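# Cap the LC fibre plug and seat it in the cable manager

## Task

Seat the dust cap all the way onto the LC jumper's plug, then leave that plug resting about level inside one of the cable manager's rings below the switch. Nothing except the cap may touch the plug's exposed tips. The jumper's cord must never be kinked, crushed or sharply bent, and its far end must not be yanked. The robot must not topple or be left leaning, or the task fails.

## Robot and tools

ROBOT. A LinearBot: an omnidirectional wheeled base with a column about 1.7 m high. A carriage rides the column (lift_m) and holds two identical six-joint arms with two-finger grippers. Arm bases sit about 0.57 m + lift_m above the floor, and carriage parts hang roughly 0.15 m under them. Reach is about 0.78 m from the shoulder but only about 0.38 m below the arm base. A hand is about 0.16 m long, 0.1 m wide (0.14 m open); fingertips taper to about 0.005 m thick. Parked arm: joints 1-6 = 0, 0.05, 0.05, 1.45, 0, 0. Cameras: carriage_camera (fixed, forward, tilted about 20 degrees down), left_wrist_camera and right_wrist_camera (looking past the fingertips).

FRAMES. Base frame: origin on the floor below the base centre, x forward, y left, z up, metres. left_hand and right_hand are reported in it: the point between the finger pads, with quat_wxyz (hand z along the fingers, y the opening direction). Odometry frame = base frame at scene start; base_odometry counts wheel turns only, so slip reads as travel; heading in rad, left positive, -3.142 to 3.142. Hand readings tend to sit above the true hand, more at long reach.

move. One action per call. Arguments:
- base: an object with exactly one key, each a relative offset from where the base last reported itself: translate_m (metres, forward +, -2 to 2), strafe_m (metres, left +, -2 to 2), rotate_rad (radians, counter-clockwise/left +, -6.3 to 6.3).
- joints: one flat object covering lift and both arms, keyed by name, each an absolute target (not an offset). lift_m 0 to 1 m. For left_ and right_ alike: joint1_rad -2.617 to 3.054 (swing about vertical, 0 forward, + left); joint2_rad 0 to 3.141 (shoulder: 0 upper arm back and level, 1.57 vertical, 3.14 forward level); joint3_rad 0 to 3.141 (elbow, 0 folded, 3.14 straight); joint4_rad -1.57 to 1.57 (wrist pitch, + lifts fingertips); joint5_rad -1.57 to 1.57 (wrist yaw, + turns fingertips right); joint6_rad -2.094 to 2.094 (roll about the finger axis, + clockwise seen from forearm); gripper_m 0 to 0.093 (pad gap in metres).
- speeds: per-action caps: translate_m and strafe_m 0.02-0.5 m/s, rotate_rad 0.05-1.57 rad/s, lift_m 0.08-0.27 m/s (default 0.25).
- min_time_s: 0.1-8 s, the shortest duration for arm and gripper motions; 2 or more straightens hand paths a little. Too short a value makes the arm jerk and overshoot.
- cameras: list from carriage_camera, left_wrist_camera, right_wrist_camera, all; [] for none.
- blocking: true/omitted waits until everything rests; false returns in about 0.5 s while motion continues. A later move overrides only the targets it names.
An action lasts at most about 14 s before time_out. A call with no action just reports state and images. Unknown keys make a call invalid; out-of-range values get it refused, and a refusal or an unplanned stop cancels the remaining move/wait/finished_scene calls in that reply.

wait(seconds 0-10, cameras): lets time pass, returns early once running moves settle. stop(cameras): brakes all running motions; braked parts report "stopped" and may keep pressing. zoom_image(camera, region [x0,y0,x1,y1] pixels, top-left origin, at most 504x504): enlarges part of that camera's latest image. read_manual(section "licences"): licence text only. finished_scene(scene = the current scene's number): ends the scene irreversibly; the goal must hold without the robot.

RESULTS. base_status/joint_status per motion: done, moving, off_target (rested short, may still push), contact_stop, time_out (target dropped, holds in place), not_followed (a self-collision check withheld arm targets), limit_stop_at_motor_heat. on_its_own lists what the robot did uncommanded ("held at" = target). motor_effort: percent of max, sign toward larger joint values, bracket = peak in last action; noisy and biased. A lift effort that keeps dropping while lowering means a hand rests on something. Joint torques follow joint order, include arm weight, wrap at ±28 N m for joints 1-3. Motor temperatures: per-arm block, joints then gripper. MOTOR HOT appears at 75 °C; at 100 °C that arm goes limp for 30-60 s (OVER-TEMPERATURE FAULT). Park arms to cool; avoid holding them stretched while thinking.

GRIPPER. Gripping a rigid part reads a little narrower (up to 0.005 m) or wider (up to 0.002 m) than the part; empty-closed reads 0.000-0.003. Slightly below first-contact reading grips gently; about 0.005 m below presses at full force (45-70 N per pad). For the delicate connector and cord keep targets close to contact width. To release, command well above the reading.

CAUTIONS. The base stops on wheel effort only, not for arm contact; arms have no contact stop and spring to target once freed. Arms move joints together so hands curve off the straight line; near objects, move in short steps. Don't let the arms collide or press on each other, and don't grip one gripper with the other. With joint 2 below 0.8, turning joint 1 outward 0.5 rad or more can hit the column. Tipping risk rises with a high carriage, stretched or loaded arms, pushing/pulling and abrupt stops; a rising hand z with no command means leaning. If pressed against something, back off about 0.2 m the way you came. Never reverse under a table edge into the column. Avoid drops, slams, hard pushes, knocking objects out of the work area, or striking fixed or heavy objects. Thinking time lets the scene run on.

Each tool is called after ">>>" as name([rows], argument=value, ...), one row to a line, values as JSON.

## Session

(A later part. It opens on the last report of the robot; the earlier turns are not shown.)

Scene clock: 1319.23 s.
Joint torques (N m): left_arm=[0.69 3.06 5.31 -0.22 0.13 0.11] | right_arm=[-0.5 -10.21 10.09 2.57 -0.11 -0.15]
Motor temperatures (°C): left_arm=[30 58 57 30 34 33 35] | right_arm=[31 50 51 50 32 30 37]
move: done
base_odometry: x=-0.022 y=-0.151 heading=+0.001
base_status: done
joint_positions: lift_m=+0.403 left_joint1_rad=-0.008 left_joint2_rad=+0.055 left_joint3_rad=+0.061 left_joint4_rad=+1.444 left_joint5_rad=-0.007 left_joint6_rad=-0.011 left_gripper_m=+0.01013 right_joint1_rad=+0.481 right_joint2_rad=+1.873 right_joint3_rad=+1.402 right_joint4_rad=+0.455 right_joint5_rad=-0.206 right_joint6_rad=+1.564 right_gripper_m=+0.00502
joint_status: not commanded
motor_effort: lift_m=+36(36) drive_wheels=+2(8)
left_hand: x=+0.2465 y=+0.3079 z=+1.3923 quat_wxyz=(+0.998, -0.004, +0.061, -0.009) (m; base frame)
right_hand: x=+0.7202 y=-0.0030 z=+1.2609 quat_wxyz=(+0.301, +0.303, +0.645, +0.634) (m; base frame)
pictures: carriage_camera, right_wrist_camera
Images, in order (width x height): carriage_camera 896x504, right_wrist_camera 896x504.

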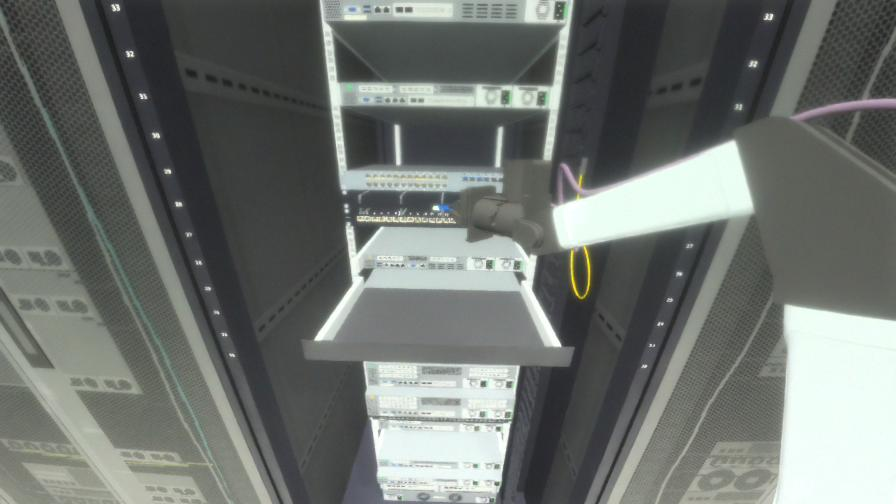

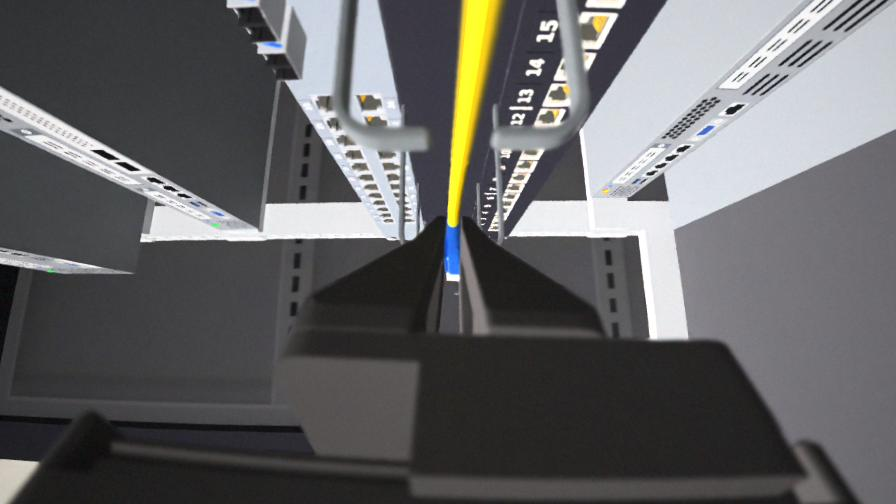

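>>> move(joints={"lift_m": 0.4051}, speeds={"lift_m": 0.08})

>>> move(base={"translate_m": 0.01}, speeds={"translate_m": 0.03}, cameras=["carriage_camera", "right_wrist_camera"])

>>> zoom_image(camera="carriage_camera", region=[420, 175, 470, 225])

>>> zoom_image(camera="right_wrist_camera", region=[390, 180, 510, 300])

Scene clock: 1327.33 s.
Joint torques (N m): left_arm=[0.73 3.07 5.39 -0.23 0.13 0.11] | right_arm=[-0.49 -10.3 9.95 2.61 -0.1 -0.14]
Motor temperatures (°C): left_arm=[30 56 55 30 34 33 35] | right_arm=[31 50 50 51 32 30 37]
move: done
base_odometry: x=-0.022 y=-0.151 heading=+0.001
base_status: not commanded
joint_positions: lift_m=+0.405 left_joint1_rad=-0.008 left_joint2_rad=+0.055 left_joint3_rad=+0.060 left_joint4_rad=+1.444 left_joint5_rad=-0.007 left_joint6_rad=-0.011 left_gripper_m=+0.01013 right_joint1_rad=+0.481 right_joint2_rad=+1.874 right_joint3_rad=+1.403 right_joint4_rad=+0.454 right_joint5_rad=-0.206 right_joint6_rad=+1.564 right_gripper_m=+0.00501
joint_status: all done
motor_effort: lift_m=+36(43) drive_wheels=-3(3)
left_hand: x=+0.2466 y=+0.3079 z=+1.3944 quat_wxyz=(+0.998, -0.004, +0.061, -0.009) (m; base frame)
right_hand: x=+0.7205 y=-0.0028 z=+1.2626 quat_wxyz=(+0.301, +0.304, +0.645, +0.633) (m; base frame)
pictures: none

Scene clock: 1328.10 s.
Joint torques (N m): left_arm=[0.75 3.08 5.35 -0.3 0.14 0.11] | right_arm=[-0.24 -10.61 9.98 2.55 -0.1 -0.14]
Motor temperatures (°C): left_arm=[30 56 55 30 34 33 35] | right_arm=[31 50 51 51 32 30 37]
move: done
base_odometry: x=-0.012 y=-0.151 heading=+0.001
base_status: done
joint_positions: lift_m=+0.405 left_joint1_rad=-0.008 left_joint2_rad=+0.055 left_joint3_rad=+0.060 left_joint4_rad=+1.449 left_joint5_rad=-0.007 left_joint6_rad=-0.011 left_gripper_m=+0.01013 right_joint1_rad=+0.480 right_joint2_rad=+1.876 right_joint3_rad=+1.403 right_joint4_rad=+0.454 right_joint5_rad=-0.206 right_joint6_rad=+1.564 right_gripper_m=+0.00501
joint_status: not commanded
motor_effort: lift_m=+36(36) drive_wheels=+3(11)
left_hand: x=+0.2454 y=+0.3079 z=+1.3945 quat_wxyz=(+0.998, -0.004, +0.059, -0.009) (m; base frame)
right_hand: x=+0.7215 y=-0.0036 z=+1.2613 quat_wxyz=(+0.301, +0.305, +0.645, +0.632) (m; base frame)
pictures: carriage_camera, right_wrist_camera
Images, in order (width x height): carriage_camera 896x504, right_wrist_camera 896x504.

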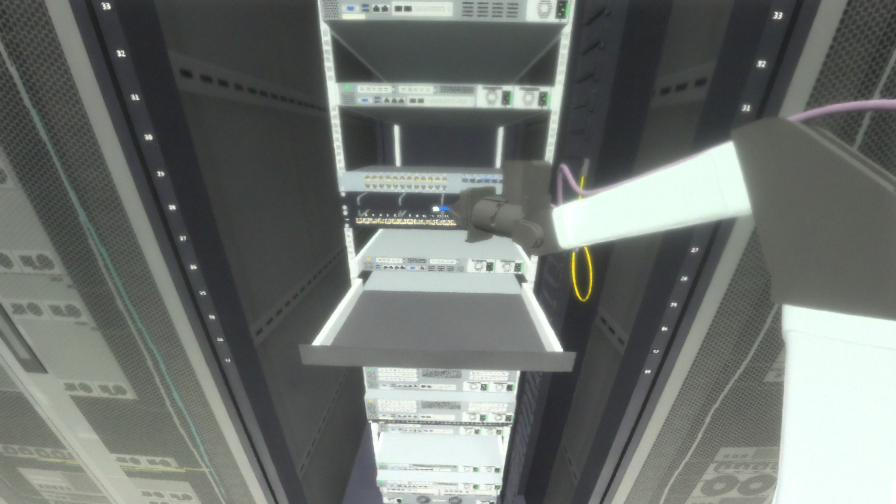

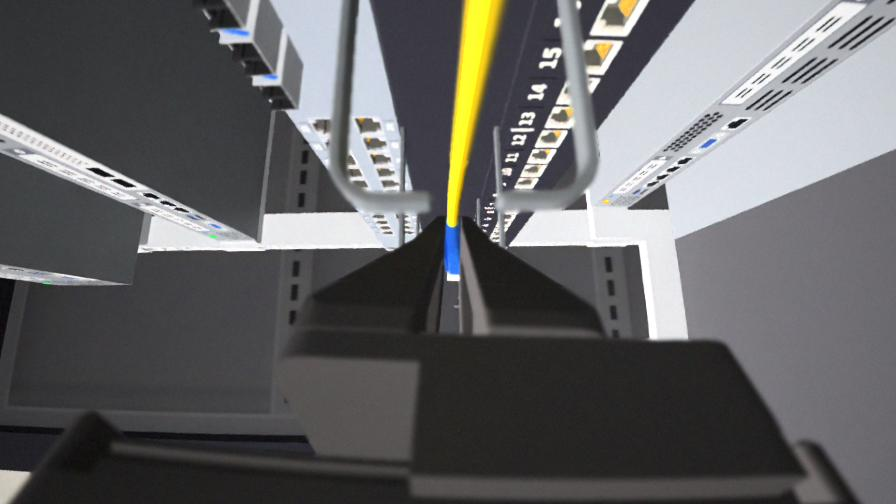

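Scaled by 10.080 from the camera's 896x504 image, which has a finer 1280x720 frame.

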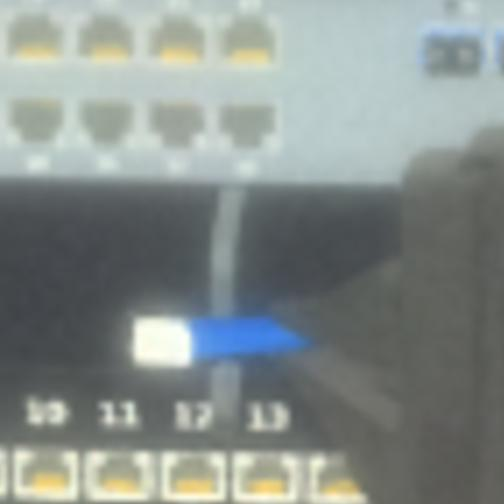

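Scaled by 4.200 from the camera's 896x504 image, which has a finer 1280x720 frame.

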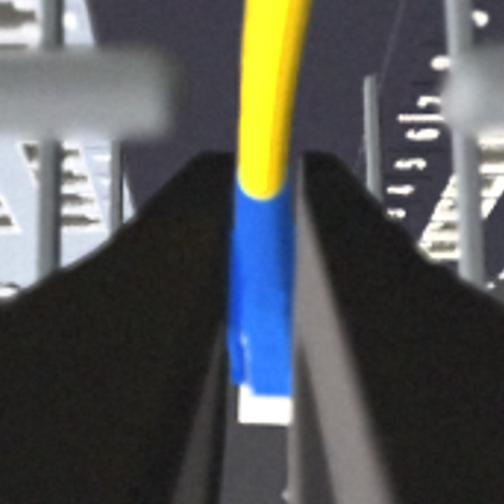

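>>> move(base={"translate_m": 0.012}, speeds={"translate_m": 0.03}, cameras=["carriage_camera", "right_wrist_camera"])

>>> zoom_image(camera="carriage_camera", region=[420, 175, 470, 225])

>>> zoom_image(camera="right_wrist_camera", region=[390, 180, 510, 300])

Scene clock: 1337.30 s.
Joint torques (N m): left_arm=[0.73 3.04 5.35 -0.3 0.13 0.11] | right_arm=[-0.24 -10.61 9.95 2.62 -0.09 -0.14]
move: done
base_odometry: x=+0.000 y=-0.151 heading=+0.001
base_status: done
joint_positions: lift_m=+0.405 left_joint1_rad=-0.008 left_joint2_rad=+0.055 left_joint3_rad=+0.060 left_joint4_rad=+1.449 left_joint5_rad=-0.007 left_joint6_rad=-0.011 left_gripper_m=+0.01013 right_joint1_rad=+0.480 right_joint2_rad=+1.876 right_joint3_rad=+1.403 right_joint4_rad=+0.453 right_joint5_rad=-0.206 right_joint6_rad=+1.564 right_gripper_m=+0.00501
joint_status: not commanded
motor_effort: lift_m=+36(36) drive_wheels=-1(7)
left_hand: x=+0.2452 y=+0.3079 z=+1.3945 quat_wxyz=(+0.998, -0.004, +0.058, -0.009) (m; base frame)
right_hand: x=+0.7214 y=-0.0035 z=+1.2610 quat_wxyz=(+0.301, +0.305, +0.646, +0.632) (m; base frame)
pictures: carriage_camera, right_wrist_camera
Images, in order (width x height): carriage_camera 896x504, right_wrist_camera 896x504.

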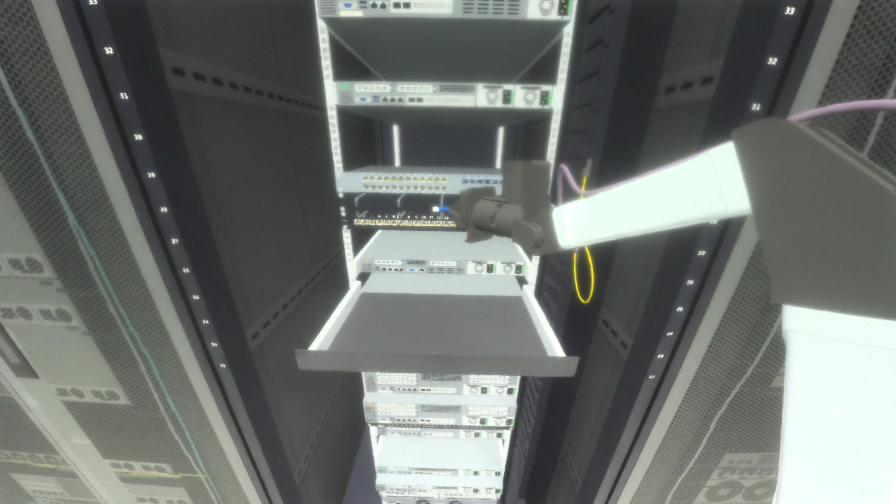

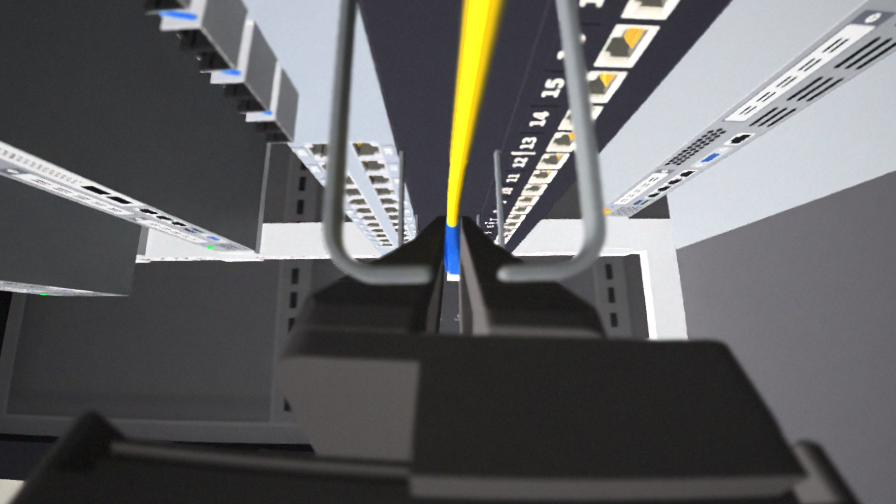

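Scaled by 10.080 from the camera's 896x504 image, which has a finer 1280x720 frame.

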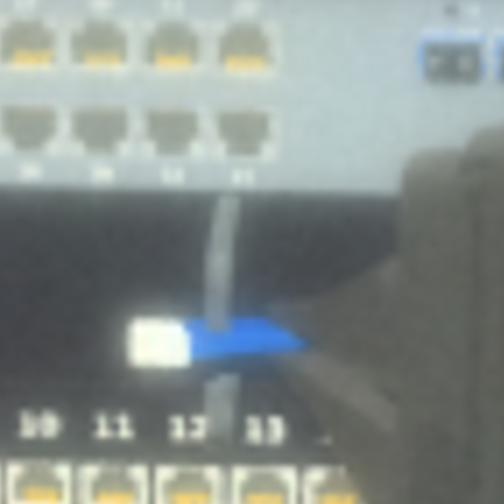

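Scaled by 4.200 from the camera's 896x504 image, which has a finer 1280x720 frame.

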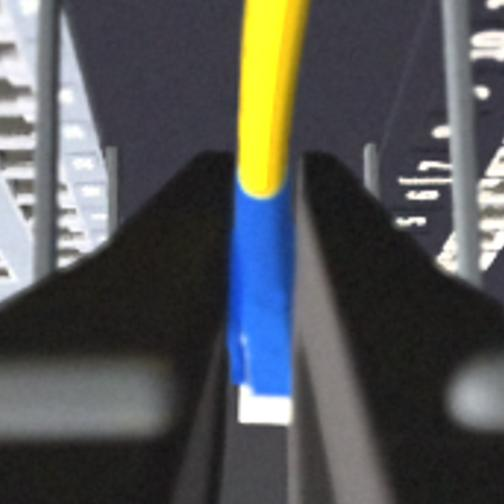

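>>> move(joints={"lift_m": 0.391}, speeds={"lift_m": 0.08}, cameras=["carriage_camera"])

>>> zoom_image(camera="carriage_camera", region=[420, 175, 470, 225])

>>> move(joints={"lift_m": 0.388}, speeds={"lift_m": 0.08}, cameras=["carriage_camera", "right_wrist_camera"])

>>> zoom_image(camera="carriage_camera", region=[420, 175, 470, 225])

Scene clock: 1346.40 s.
Joint torques (N m): left_arm=[0.73 3.1 5.38 -0.29 0.13 0.11] | right_arm=[-0.31 -10.84 9.63 2.64 -0.09 -0.14]
move: done
base_odometry: x=+0.000 y=-0.151 heading=+0.001
base_status: not commanded
joint_positions: lift_m=+0.391 left_joint1_rad=-0.008 left_joint2_rad=+0.055 left_joint3_rad=+0.060 left_joint4_rad=+1.449 left_joint5_rad=-0.007 left_joint6_rad=-0.010 left_gripper_m=+0.01013 right_joint1_rad=+0.480 right_joint2_rad=+1.878 right_joint3_rad=+1.407 right_joint4_rad=+0.451 right_joint5_rad=-0.206 right_joint6_rad=+1.564 right_gripper_m=+0.00501
joint_status: all done
motor_effort: lift_m=+35(35) drive_wheels=+0(6)
left_hand: x=+0.2452 y=+0.3079 z=+1.3806 quat_wxyz=(+0.998, -0.004, +0.058, -0.009) (m; base frame)
right_hand: x=+0.7220 y=-0.0032 z=+1.2474 quat_wxyz=(+0.301, +0.305, +0.646, +0.632) (m; base frame)
pictures: carriage_camera
Images, in order (width x height): carriage_camera 896x504.

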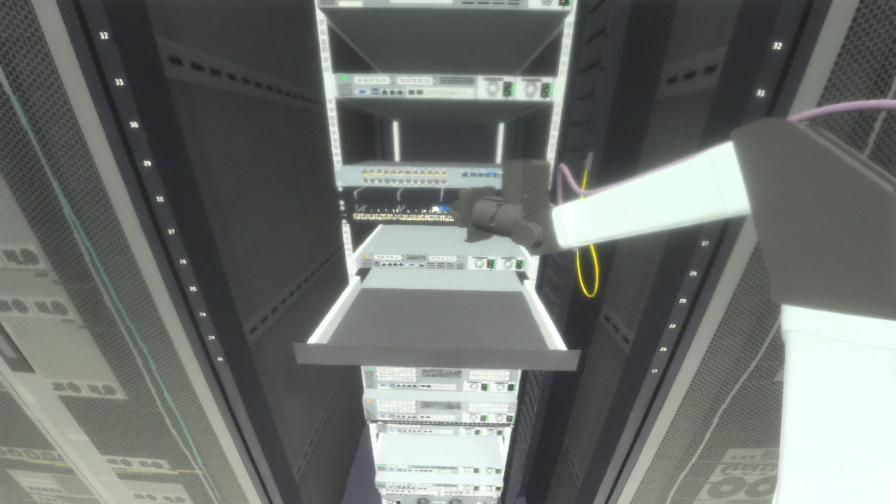

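Scaled by 10.080 from the camera's 896x504 image, which has a finer 1280x720 frame.

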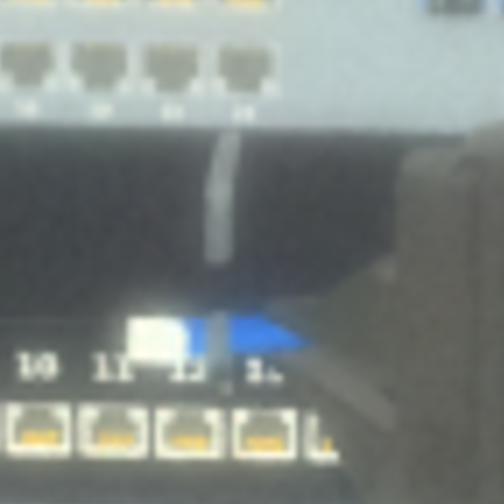

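Scene clock: 1346.80 s.
Joint torques (N m): left_arm=[0.73 3.14 5.44 -0.3 0.13 0.11] | right_arm=[-0.23 -10.7 9.57 2.6 -0.09 -0.15]
move: done
base_odometry: x=+0.000 y=-0.151 heading=+0.001
base_status: not commanded
joint_positions: lift_m=+0.388 left_joint1_rad=-0.008 left_joint2_rad=+0.054 left_joint3_rad=+0.059 left_joint4_rad=+1.449 left_joint5_rad=-0.007 left_joint6_rad=-0.010 left_gripper_m=+0.01013 right_joint1_rad=+0.480 right_joint2_rad=+1.879 right_joint3_rad=+1.407 right_joint4_rad=+0.455 right_joint5_rad=-0.206 right_joint6_rad=+1.564 right_gripper_m=+0.00501
joint_status: all done
motor_effort: lift_m=+34(36) drive_wheels=-3(3)
left_hand: x=+0.2451 y=+0.3079 z=+1.3776 quat_wxyz=(+0.998, -0.004, +0.058, -0.009) (m; base frame)
right_hand: x=+0.7221 y=-0.0031 z=+1.2451 quat_wxyz=(+0.301, +0.304, +0.645, +0.633) (m; base frame)
pictures: carriage_camera, right_wrist_camera
Images, in order (width x height): carriage_camera 896x504, right_wrist_camera 896x504.

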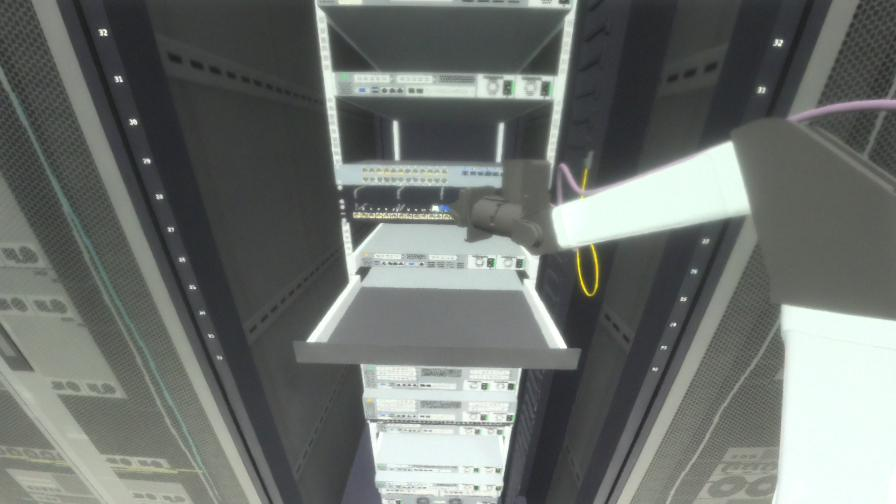

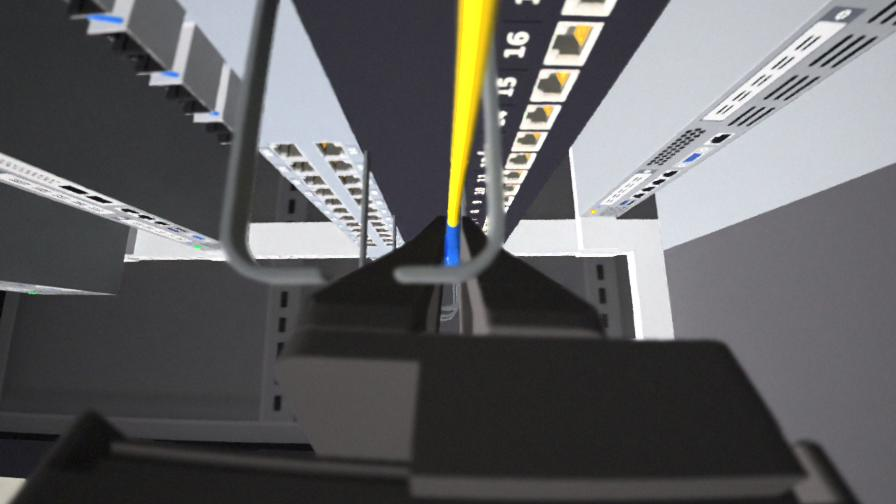

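Scaled by 10.080 from the camera's 896x504 image, which has a finer 1280x720 frame.

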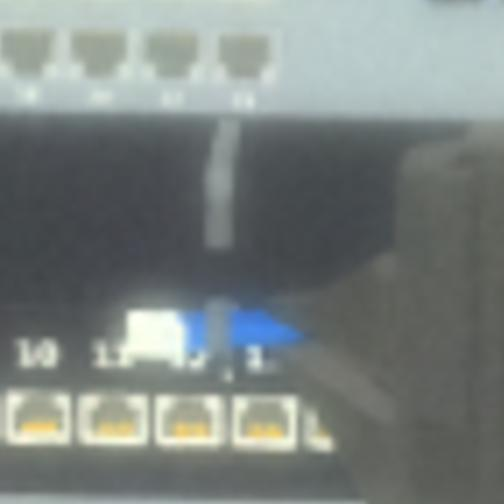

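>>> move(joints={"lift_m": 0.386}, speeds={"lift_m": 0.08}, cameras=["carriage_camera"])

>>> zoom_image(camera="carriage_camera", region=[420, 175, 470, 225])

Scene clock: 1352.60 s.
Joint torques (N m): left_arm=[0.75 3.08 5.44 -0.3 0.13 0.11] | right_arm=[-0.31 -10.86 9.59 2.52 -0.1 -0.15]
move: done
base_odometry: x=+0.000 y=-0.151 heading=+0.001
base_status: not commanded
joint_positions: lift_m=+0.386 left_joint1_rad=-0.008 left_joint2_rad=+0.054 left_joint3_rad=+0.059 left_joint4_rad=+1.449 left_joint5_rad=-0.007 left_joint6_rad=-0.010 left_gripper_m=+0.01013 right_joint1_rad=+0.480 right_joint2_rad=+1.879 right_joint3_rad=+1.407 right_joint4_rad=+0.461 right_joint5_rad=-0.206 right_joint6_rad=+1.564 right_gripper_m=+0.00501
joint_status: all done
motor_effort: lift_m=+33(34) drive_wheels=-3(3)
left_hand: x=+0.2451 y=+0.3079 z=+1.3756 quat_wxyz=(+0.998, -0.004, +0.058, -0.009) (m; base frame)
right_hand: x=+0.7222 y=-0.0031 z=+1.2446 quat_wxyz=(+0.302, +0.303, +0.643, +0.635) (m; base frame)
pictures: carriage_camera
Images, in order (width x height): carriage_camera 896x504.

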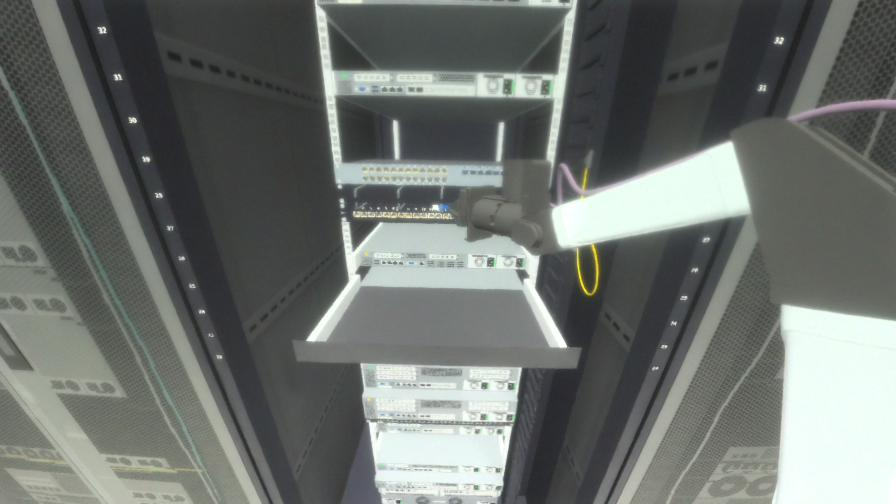

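Scaled by 10.080 from the camera's 896x504 image, which has a finer 1280x720 frame.

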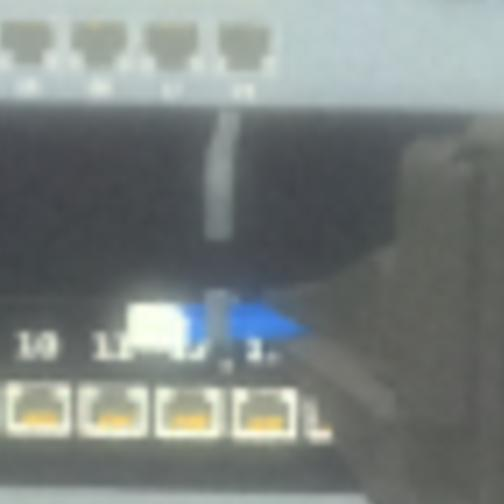

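>>> move(joints={"lift_m": 0.3874}, speeds={"lift_m": 0.08})

>>> move(joints={"right_gripper_m": 0.014}, min_time_s=2, cameras=["carriage_camera", "right_wrist_camera"])

>>> zoom_image(camera="carriage_camera", region=[420, 175, 470, 225])

>>> zoom_image(camera="right_wrist_camera", region=[390, 180, 510, 300])

Scene clock: 1359.73 s.
Joint torques (N m): left_arm=[0.77 3.12 5.45 -0.3 0.13 0.11] | right_arm=[-0.31 -10.85 9.59 2.55 -0.1 -0.15]
move: done
base_odometry: x=+0.000 y=-0.151 heading=+0.001
base_status: not commanded
joint_positions: lift_m=+0.387 left_joint1_rad=-0.008 left_joint2_rad=+0.054 left_joint3_rad=+0.059 left_joint4_rad=+1.449 left_joint5_rad=-0.007 left_joint6_rad=-0.010 left_gripper_m=+0.01013 right_joint1_rad=+0.480 right_joint2_rad=+1.879 right_joint3_rad=+1.407 right_joint4_rad=+0.458 right_joint5_rad=-0.206 right_joint6_rad=+1.564 right_gripper_m=+0.00501
joint_status: all done
motor_effort: lift_m=+37(41) drive_wheels=+3(3)
left_hand: x=+0.2451 y=+0.3079 z=+1.3767 quat_wxyz=(+0.998, -0.004, +0.058, -0.009) (m; base frame)
right_hand: x=+0.7221 y=-0.0031 z=+1.2452 quat_wxyz=(+0.302, +0.304, +0.644, +0.634) (m; base frame)
pictures: none

Scene clock: 1362.03 s.
Joint torques (N m): left_arm=[0.72 3.15 5.41 -0.3 0.13 0.11] | right_arm=[-0.31 -10.86 9.61 2.55 -0.09 -0.15]
move: done
base_odometry: x=+0.000 y=-0.151 heading=+0.001
base_status: not commanded
joint_positions: lift_m=+0.387 left_joint1_rad=-0.008 left_joint2_rad=+0.054 left_joint3_rad=+0.059 left_joint4_rad=+1.449 left_joint5_rad=-0.007 left_joint6_rad=-0.010 left_gripper_m=+0.01013 right_joint1_rad=+0.480 right_joint2_rad=+1.879 right_joint3_rad=+1.407 right_joint4_rad=+0.458 right_joint5_rad=-0.206 right_joint6_rad=+1.564 right_gripper_m=+0.01389
joint_status: all done
motor_effort: lift_m=+37(37) drive_wheels=+0(4)
left_hand: x=+0.2451 y=+0.3079 z=+1.3767 quat_wxyz=(+0.998, -0.004, +0.058, -0.009) (m; base frame)
right_hand: x=+0.7221 y=-0.0031 z=+1.2452 quat_wxyz=(+0.302, +0.304, +0.644, +0.634) (m; base frame)
pictures: carriage_camera, right_wrist_camera
Images, in order (width x height): carriage_camera 896x504, right_wrist_camera 896x504.

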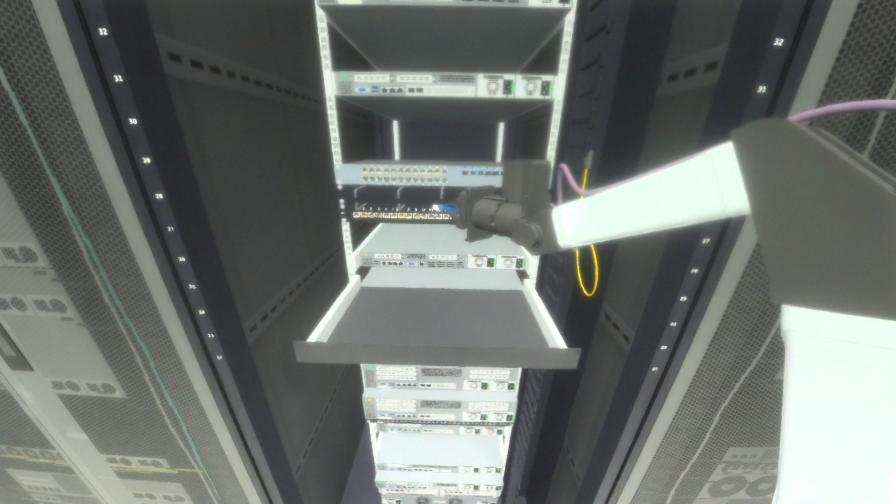

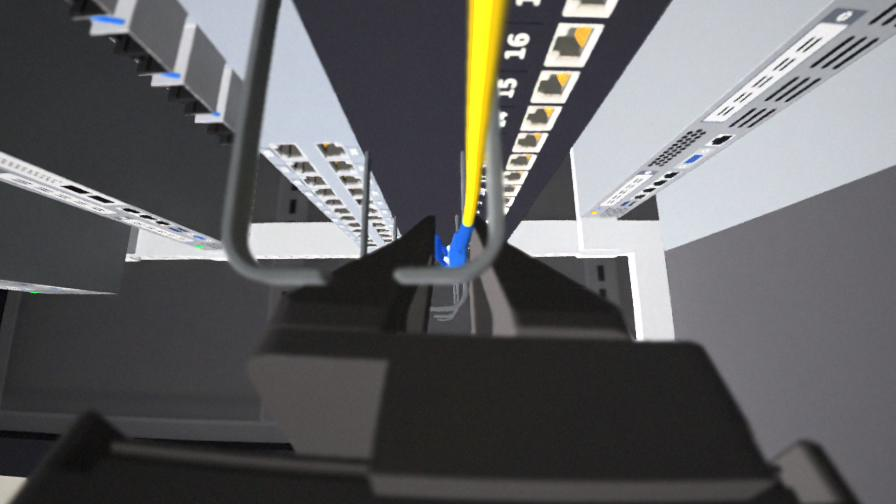

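Scaled by 10.080 from the camera's 896x504 image, which has a finer 1280x720 frame.

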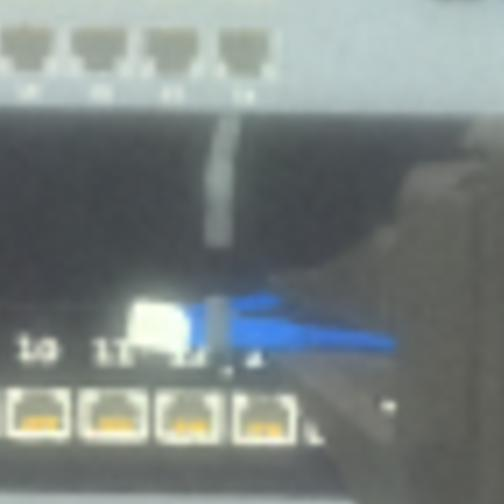

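Scaled by 4.200 from the camera's 896x504 image, which has a finer 1280x720 frame.

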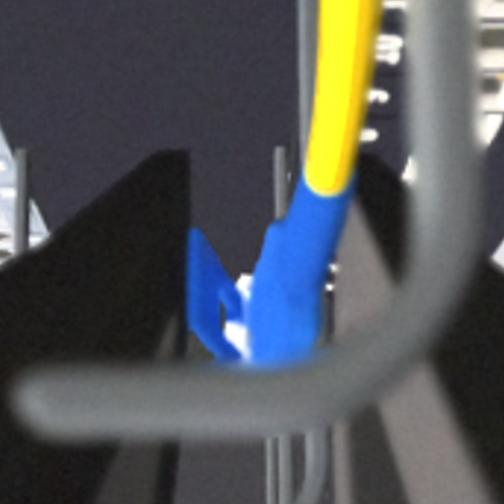

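>>> move(joints={"right_gripper_m": 0.03}, min_time_s=2, cameras=["carriage_camera", "right_wrist_camera"])

>>> zoom_image(camera="carriage_camera", region=[420, 175, 470, 225])

>>> zoom_image(camera="right_wrist_camera", region=[380, 150, 530, 300])

Scene clock: 1370.50 s.
Joint torques (N m): left_arm=[0.76 3.15 5.44 -0.3 0.13 0.11] | right_arm=[-0.28 -10.84 9.58 2.54 -0.1 -0.15]
Motor temperatures (°C): left_arm=[30 51 52 30 32 33 34] | right_arm=[31 50 51 53 32 30 36]
move: done
base_odometry: x=+0.000 y=-0.151 heading=+0.001
base_status: not commanded
joint_positions: lift_m=+0.387 left_joint1_rad=-0.008 left_joint2_rad=+0.054 left_joint3_rad=+0.059 left_joint4_rad=+1.449 left_joint5_rad=-0.007 left_joint6_rad=-0.010 left_gripper_m=+0.01013 right_joint1_rad=+0.480 right_joint2_rad=+1.879 right_joint3_rad=+1.407 right_joint4_rad=+0.458 right_joint5_rad=-0.206 right_joint6_rad=+1.564 right_gripper_m=+0.02986
joint_status: all done
motor_effort: lift_m=+37(37) drive_wheels=-1(5)
left_hand: x=+0.2451 y=+0.3079 z=+1.3767 quat_wxyz=(+0.998, -0.004, +0.058, -0.009) (m; base frame)
right_hand: x=+0.7221 y=-0.0031 z=+1.2452 quat_wxyz=(+0.302, +0.304, +0.644, +0.634) (m; base frame)
pictures: carriage_camera, right_wrist_camera
Images, in order (width x height): carriage_camera 896x504, right_wrist_camera 896x504.

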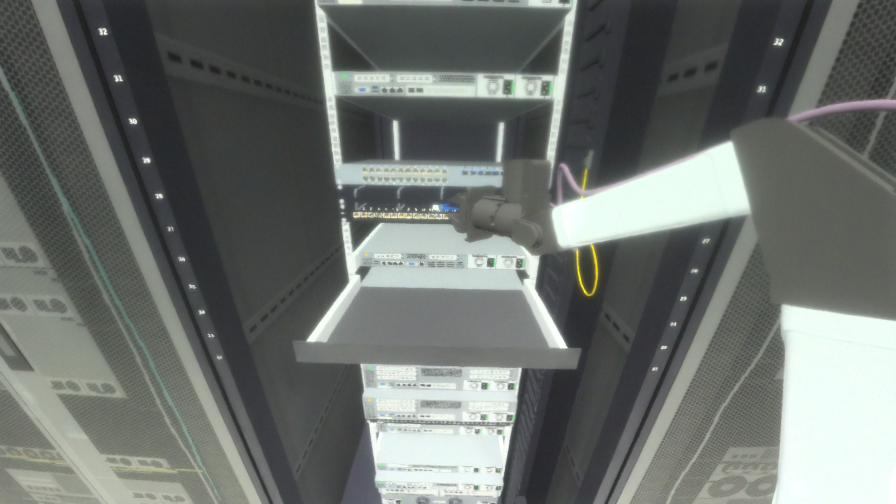

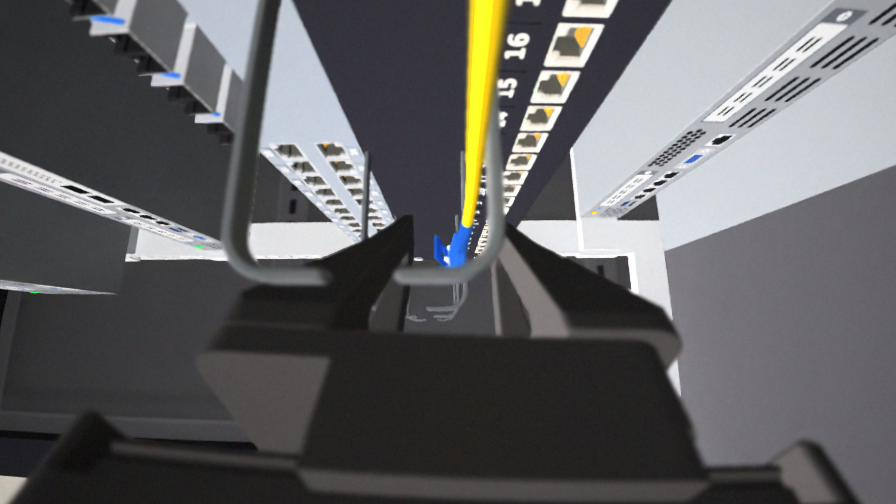

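Scaled by 10.080 from the camera's 896x504 image, which has a finer 1280x720 frame.

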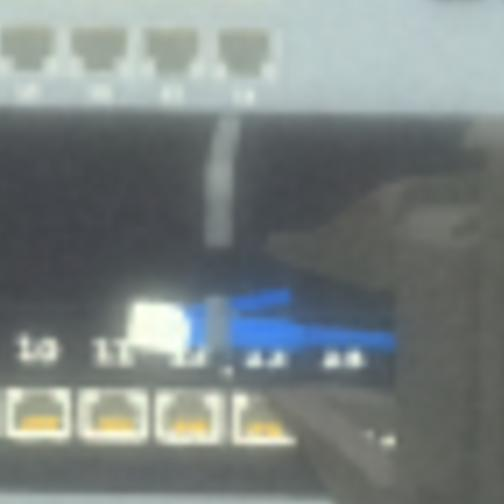

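Scaled by 3.360 from the camera's 896x504 image, which has a finer 1280x720 frame.

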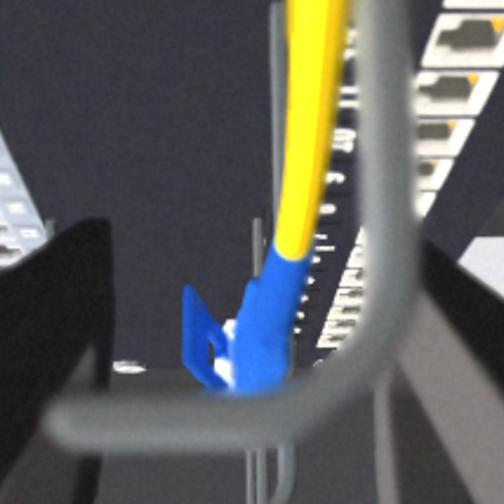

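>>> move(base={"translate_m": -0.035}, speeds={"translate_m": 0.04}, cameras=["carriage_camera", "right_wrist_camera"])

>>> zoom_image(camera="carriage_camera", region=[420, 175, 470, 225])

Scene clock: 1377.17 s.
Joint torques (N m): left_arm=[0.73 3.14 5.44 -0.3 0.13 0.11] | right_arm=[-0.2 -10.85 9.58 2.56 -0.1 -0.15]
move: done
base_odometry: x=-0.035 y=-0.151 heading=+0.001
base_status: done
joint_positions: lift_m=+0.387 left_joint1_rad=-0.008 left_joint2_rad=+0.054 left_joint3_rad=+0.059 left_joint4_rad=+1.449 left_joint5_rad=-0.007 left_joint6_rad=-0.010 left_gripper_m=+0.01013 right_joint1_rad=+0.479 right_joint2_rad=+1.879 right_joint3_rad=+1.407 right_joint4_rad=+0.458 right_joint5_rad=-0.206 right_joint6_rad=+1.564 right_gripper_m=+0.02986
joint_status: not commanded
motor_effort: lift_m=+36(37) drive_wheels=+2(9)
left_hand: x=+0.2452 y=+0.3079 z=+1.3767 quat_wxyz=(+0.998, -0.004, +0.058, -0.009) (m; base frame)
right_hand: x=+0.7224 y=-0.0035 z=+1.2450 quat_wxyz=(+0.302, +0.304, +0.644, +0.634) (m; base frame)
pictures: carriage_camera, right_wrist_camera
Images, in order (width x height): carriage_camera 896x504, right_wrist_camera 896x504.

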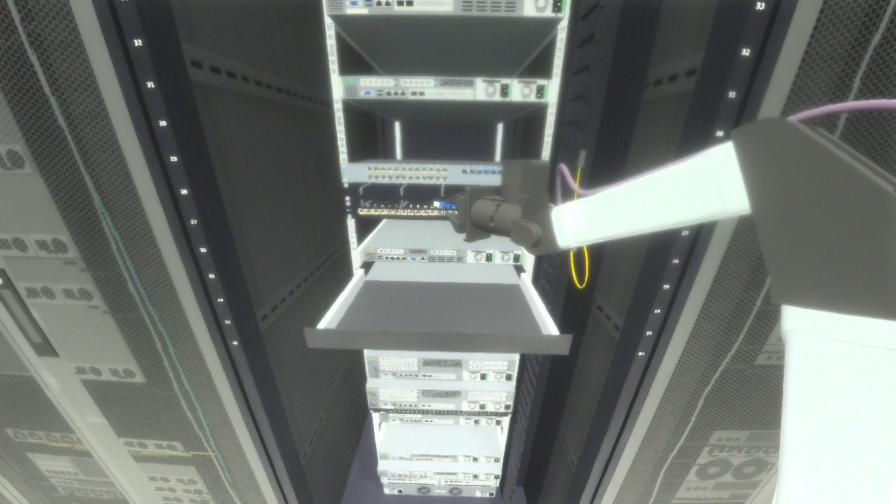

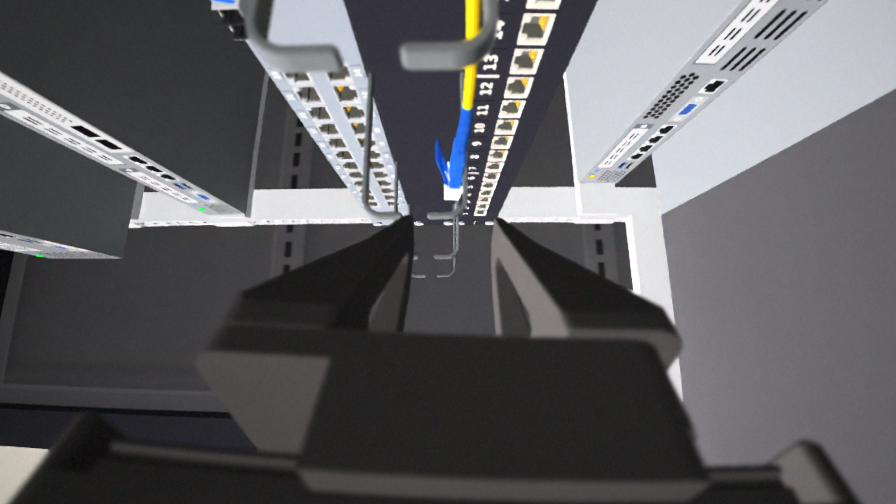

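Scaled by 10.080 from the camera's 896x504 image, which has a finer 1280x720 frame.

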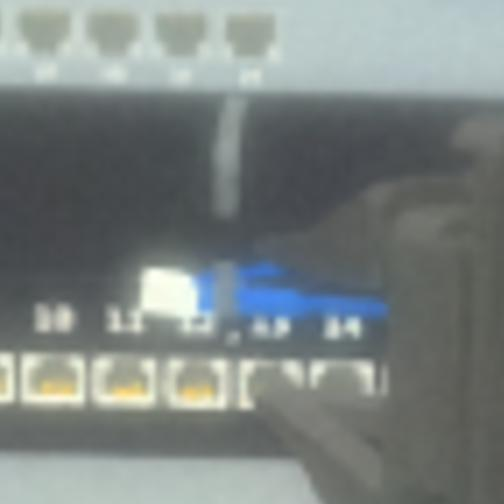

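>>> move(base={"translate_m": -0.12}, speeds={"translate_m": 0.1}, cameras=["carriage_camera", "right_wrist_camera"])

>>> zoom_image(camera="right_wrist_camera", region=[380, 0, 560, 180])

>>> move(joints={"right_joint1_rad": 0.55, "right_joint2_rad": 1.4, "right_joint3_rad": 0.9, "right_joint4_rad": 0.5, "right_joint5_rad": 0, "right_joint6_rad": 0.8}, min_time_s=1.5, cameras=["carriage_camera"])

>>> zoom_image(camera="carriage_camera", region=[425, 180, 485, 240])

Scene clock: 1385.87 s.
Joint torques (N m): left_arm=[0.7 3.12 5.42 -0.29 0.14 0.11] | right_arm=[-0.18 -10.88 9.57 2.56 -0.08 -0.15]
move: done
base_odometry: x=-0.155 y=-0.151 heading=+0.001
base_status: done
joint_positions: lift_m=+0.387 left_joint1_rad=-0.008 left_joint2_rad=+0.054 left_joint3_rad=+0.059 left_joint4_rad=+1.449 left_joint5_rad=-0.007 left_joint6_rad=-0.010 left_gripper_m=+0.01013 right_joint1_rad=+0.478 right_joint2_rad=+1.879 right_joint3_rad=+1.407 right_joint4_rad=+0.457 right_joint5_rad=-0.207 right_joint6_rad=+1.564 right_gripper_m=+0.02986
joint_status: not commanded
motor_effort: lift_m=+36(37) drive_wheels=-1(11)
left_hand: x=+0.2452 y=+0.3079 z=+1.3767 quat_wxyz=(+0.998, -0.004, +0.058, -0.009) (m; base frame)
right_hand: x=+0.7225 y=-0.0038 z=+1.2449 quat_wxyz=(+0.302, +0.304, +0.644, +0.634) (m; base frame)
pictures: carriage_camera, right_wrist_camera
Images, in order (width x height): carriage_camera 896x504, right_wrist_camera 896x504.

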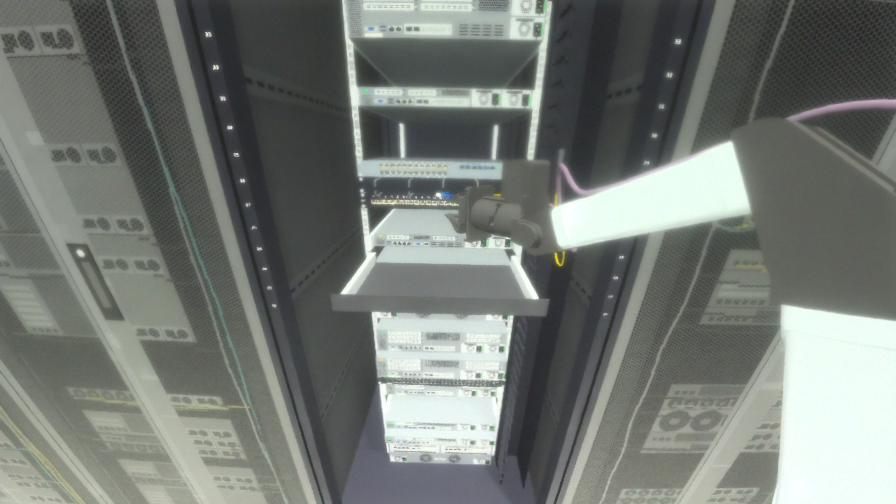

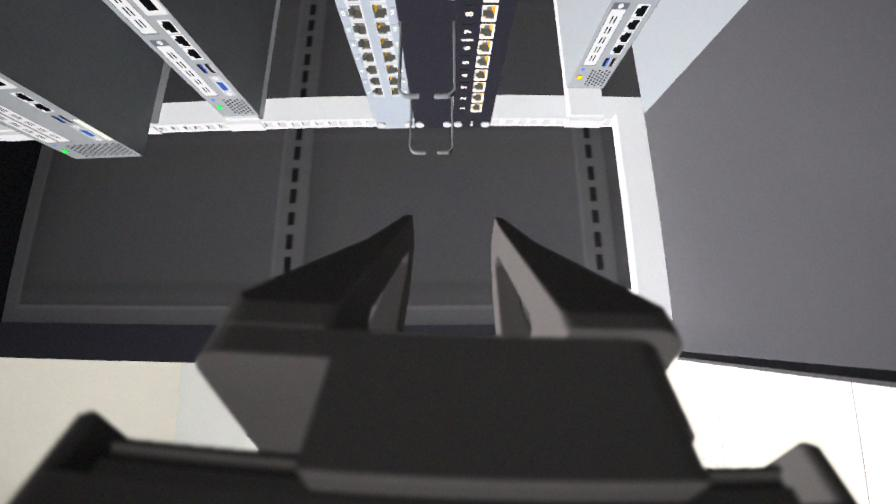

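Scaled by 2.800 from the camera's 896x504 image, which has a finer 1280x720 frame.

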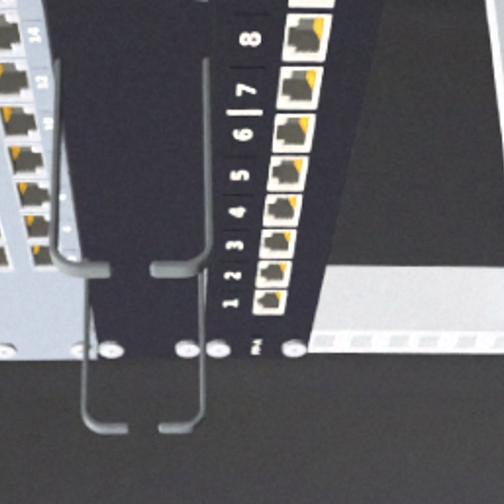

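Scene clock: 1387.80 s.
Joint torques (N m): left_arm=[0.75 3.12 5.45 -0.3 0.13 0.11] | right_arm=[0.54 -8.46 6.58 2.7 0.11 -0.3]
move: done
base_odometry: x=-0.155 y=-0.151 heading=+0.001
base_status: not commanded
joint_positions: lift_m=+0.387 left_joint1_rad=-0.008 left_joint2_rad=+0.054 left_joint3_rad=+0.059 left_joint4_rad=+1.449 left_joint5_rad=-0.007 left_joint6_rad=-0.010 left_gripper_m=+0.01013 right_joint1_rad=+0.544 right_joint2_rad=+1.417 right_joint3_rad=+0.915 right_joint4_rad=+0.499 right_joint5_rad=-0.011 right_joint6_rad=+0.811 right_gripper_m=+0.02986
joint_status: all done
motor_effort: lift_m=+37(37) drive_wheels=+3(5)
left_hand: x=+0.2452 y=+0.3079 z=+1.3767 quat_wxyz=(+0.998, -0.004, +0.058, -0.009) (m; base frame)
right_hand: x=+0.6174 y=-0.0613 z=+1.2495 quat_wxyz=(+0.547, +0.090, +0.703, +0.446) (m; base frame)
pictures: carriage_camera
Images, in order (width x height): carriage_camera 896x504.

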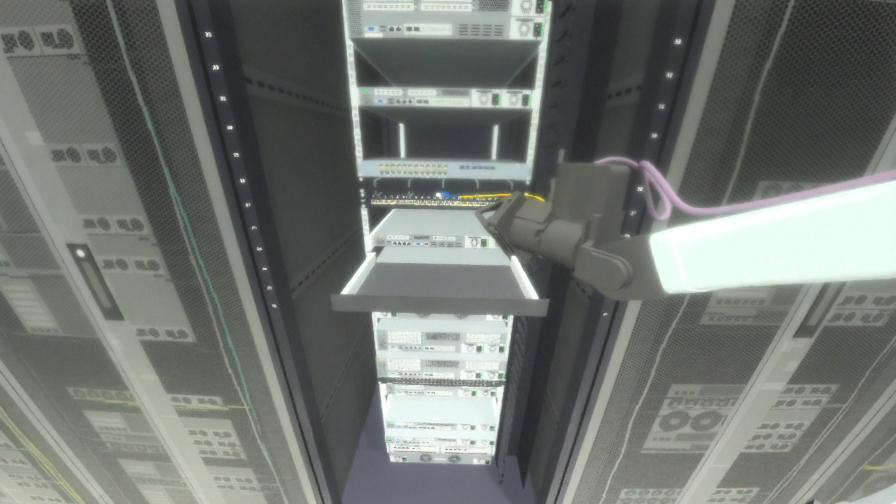

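Scaled by 8.400 from the camera's 896x504 image, which has a finer 1280x720 frame.

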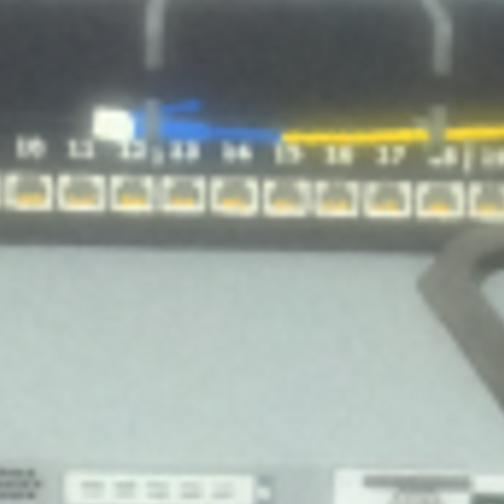

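>>> finished_scene(scene=2)

The scene is finished: the task was done.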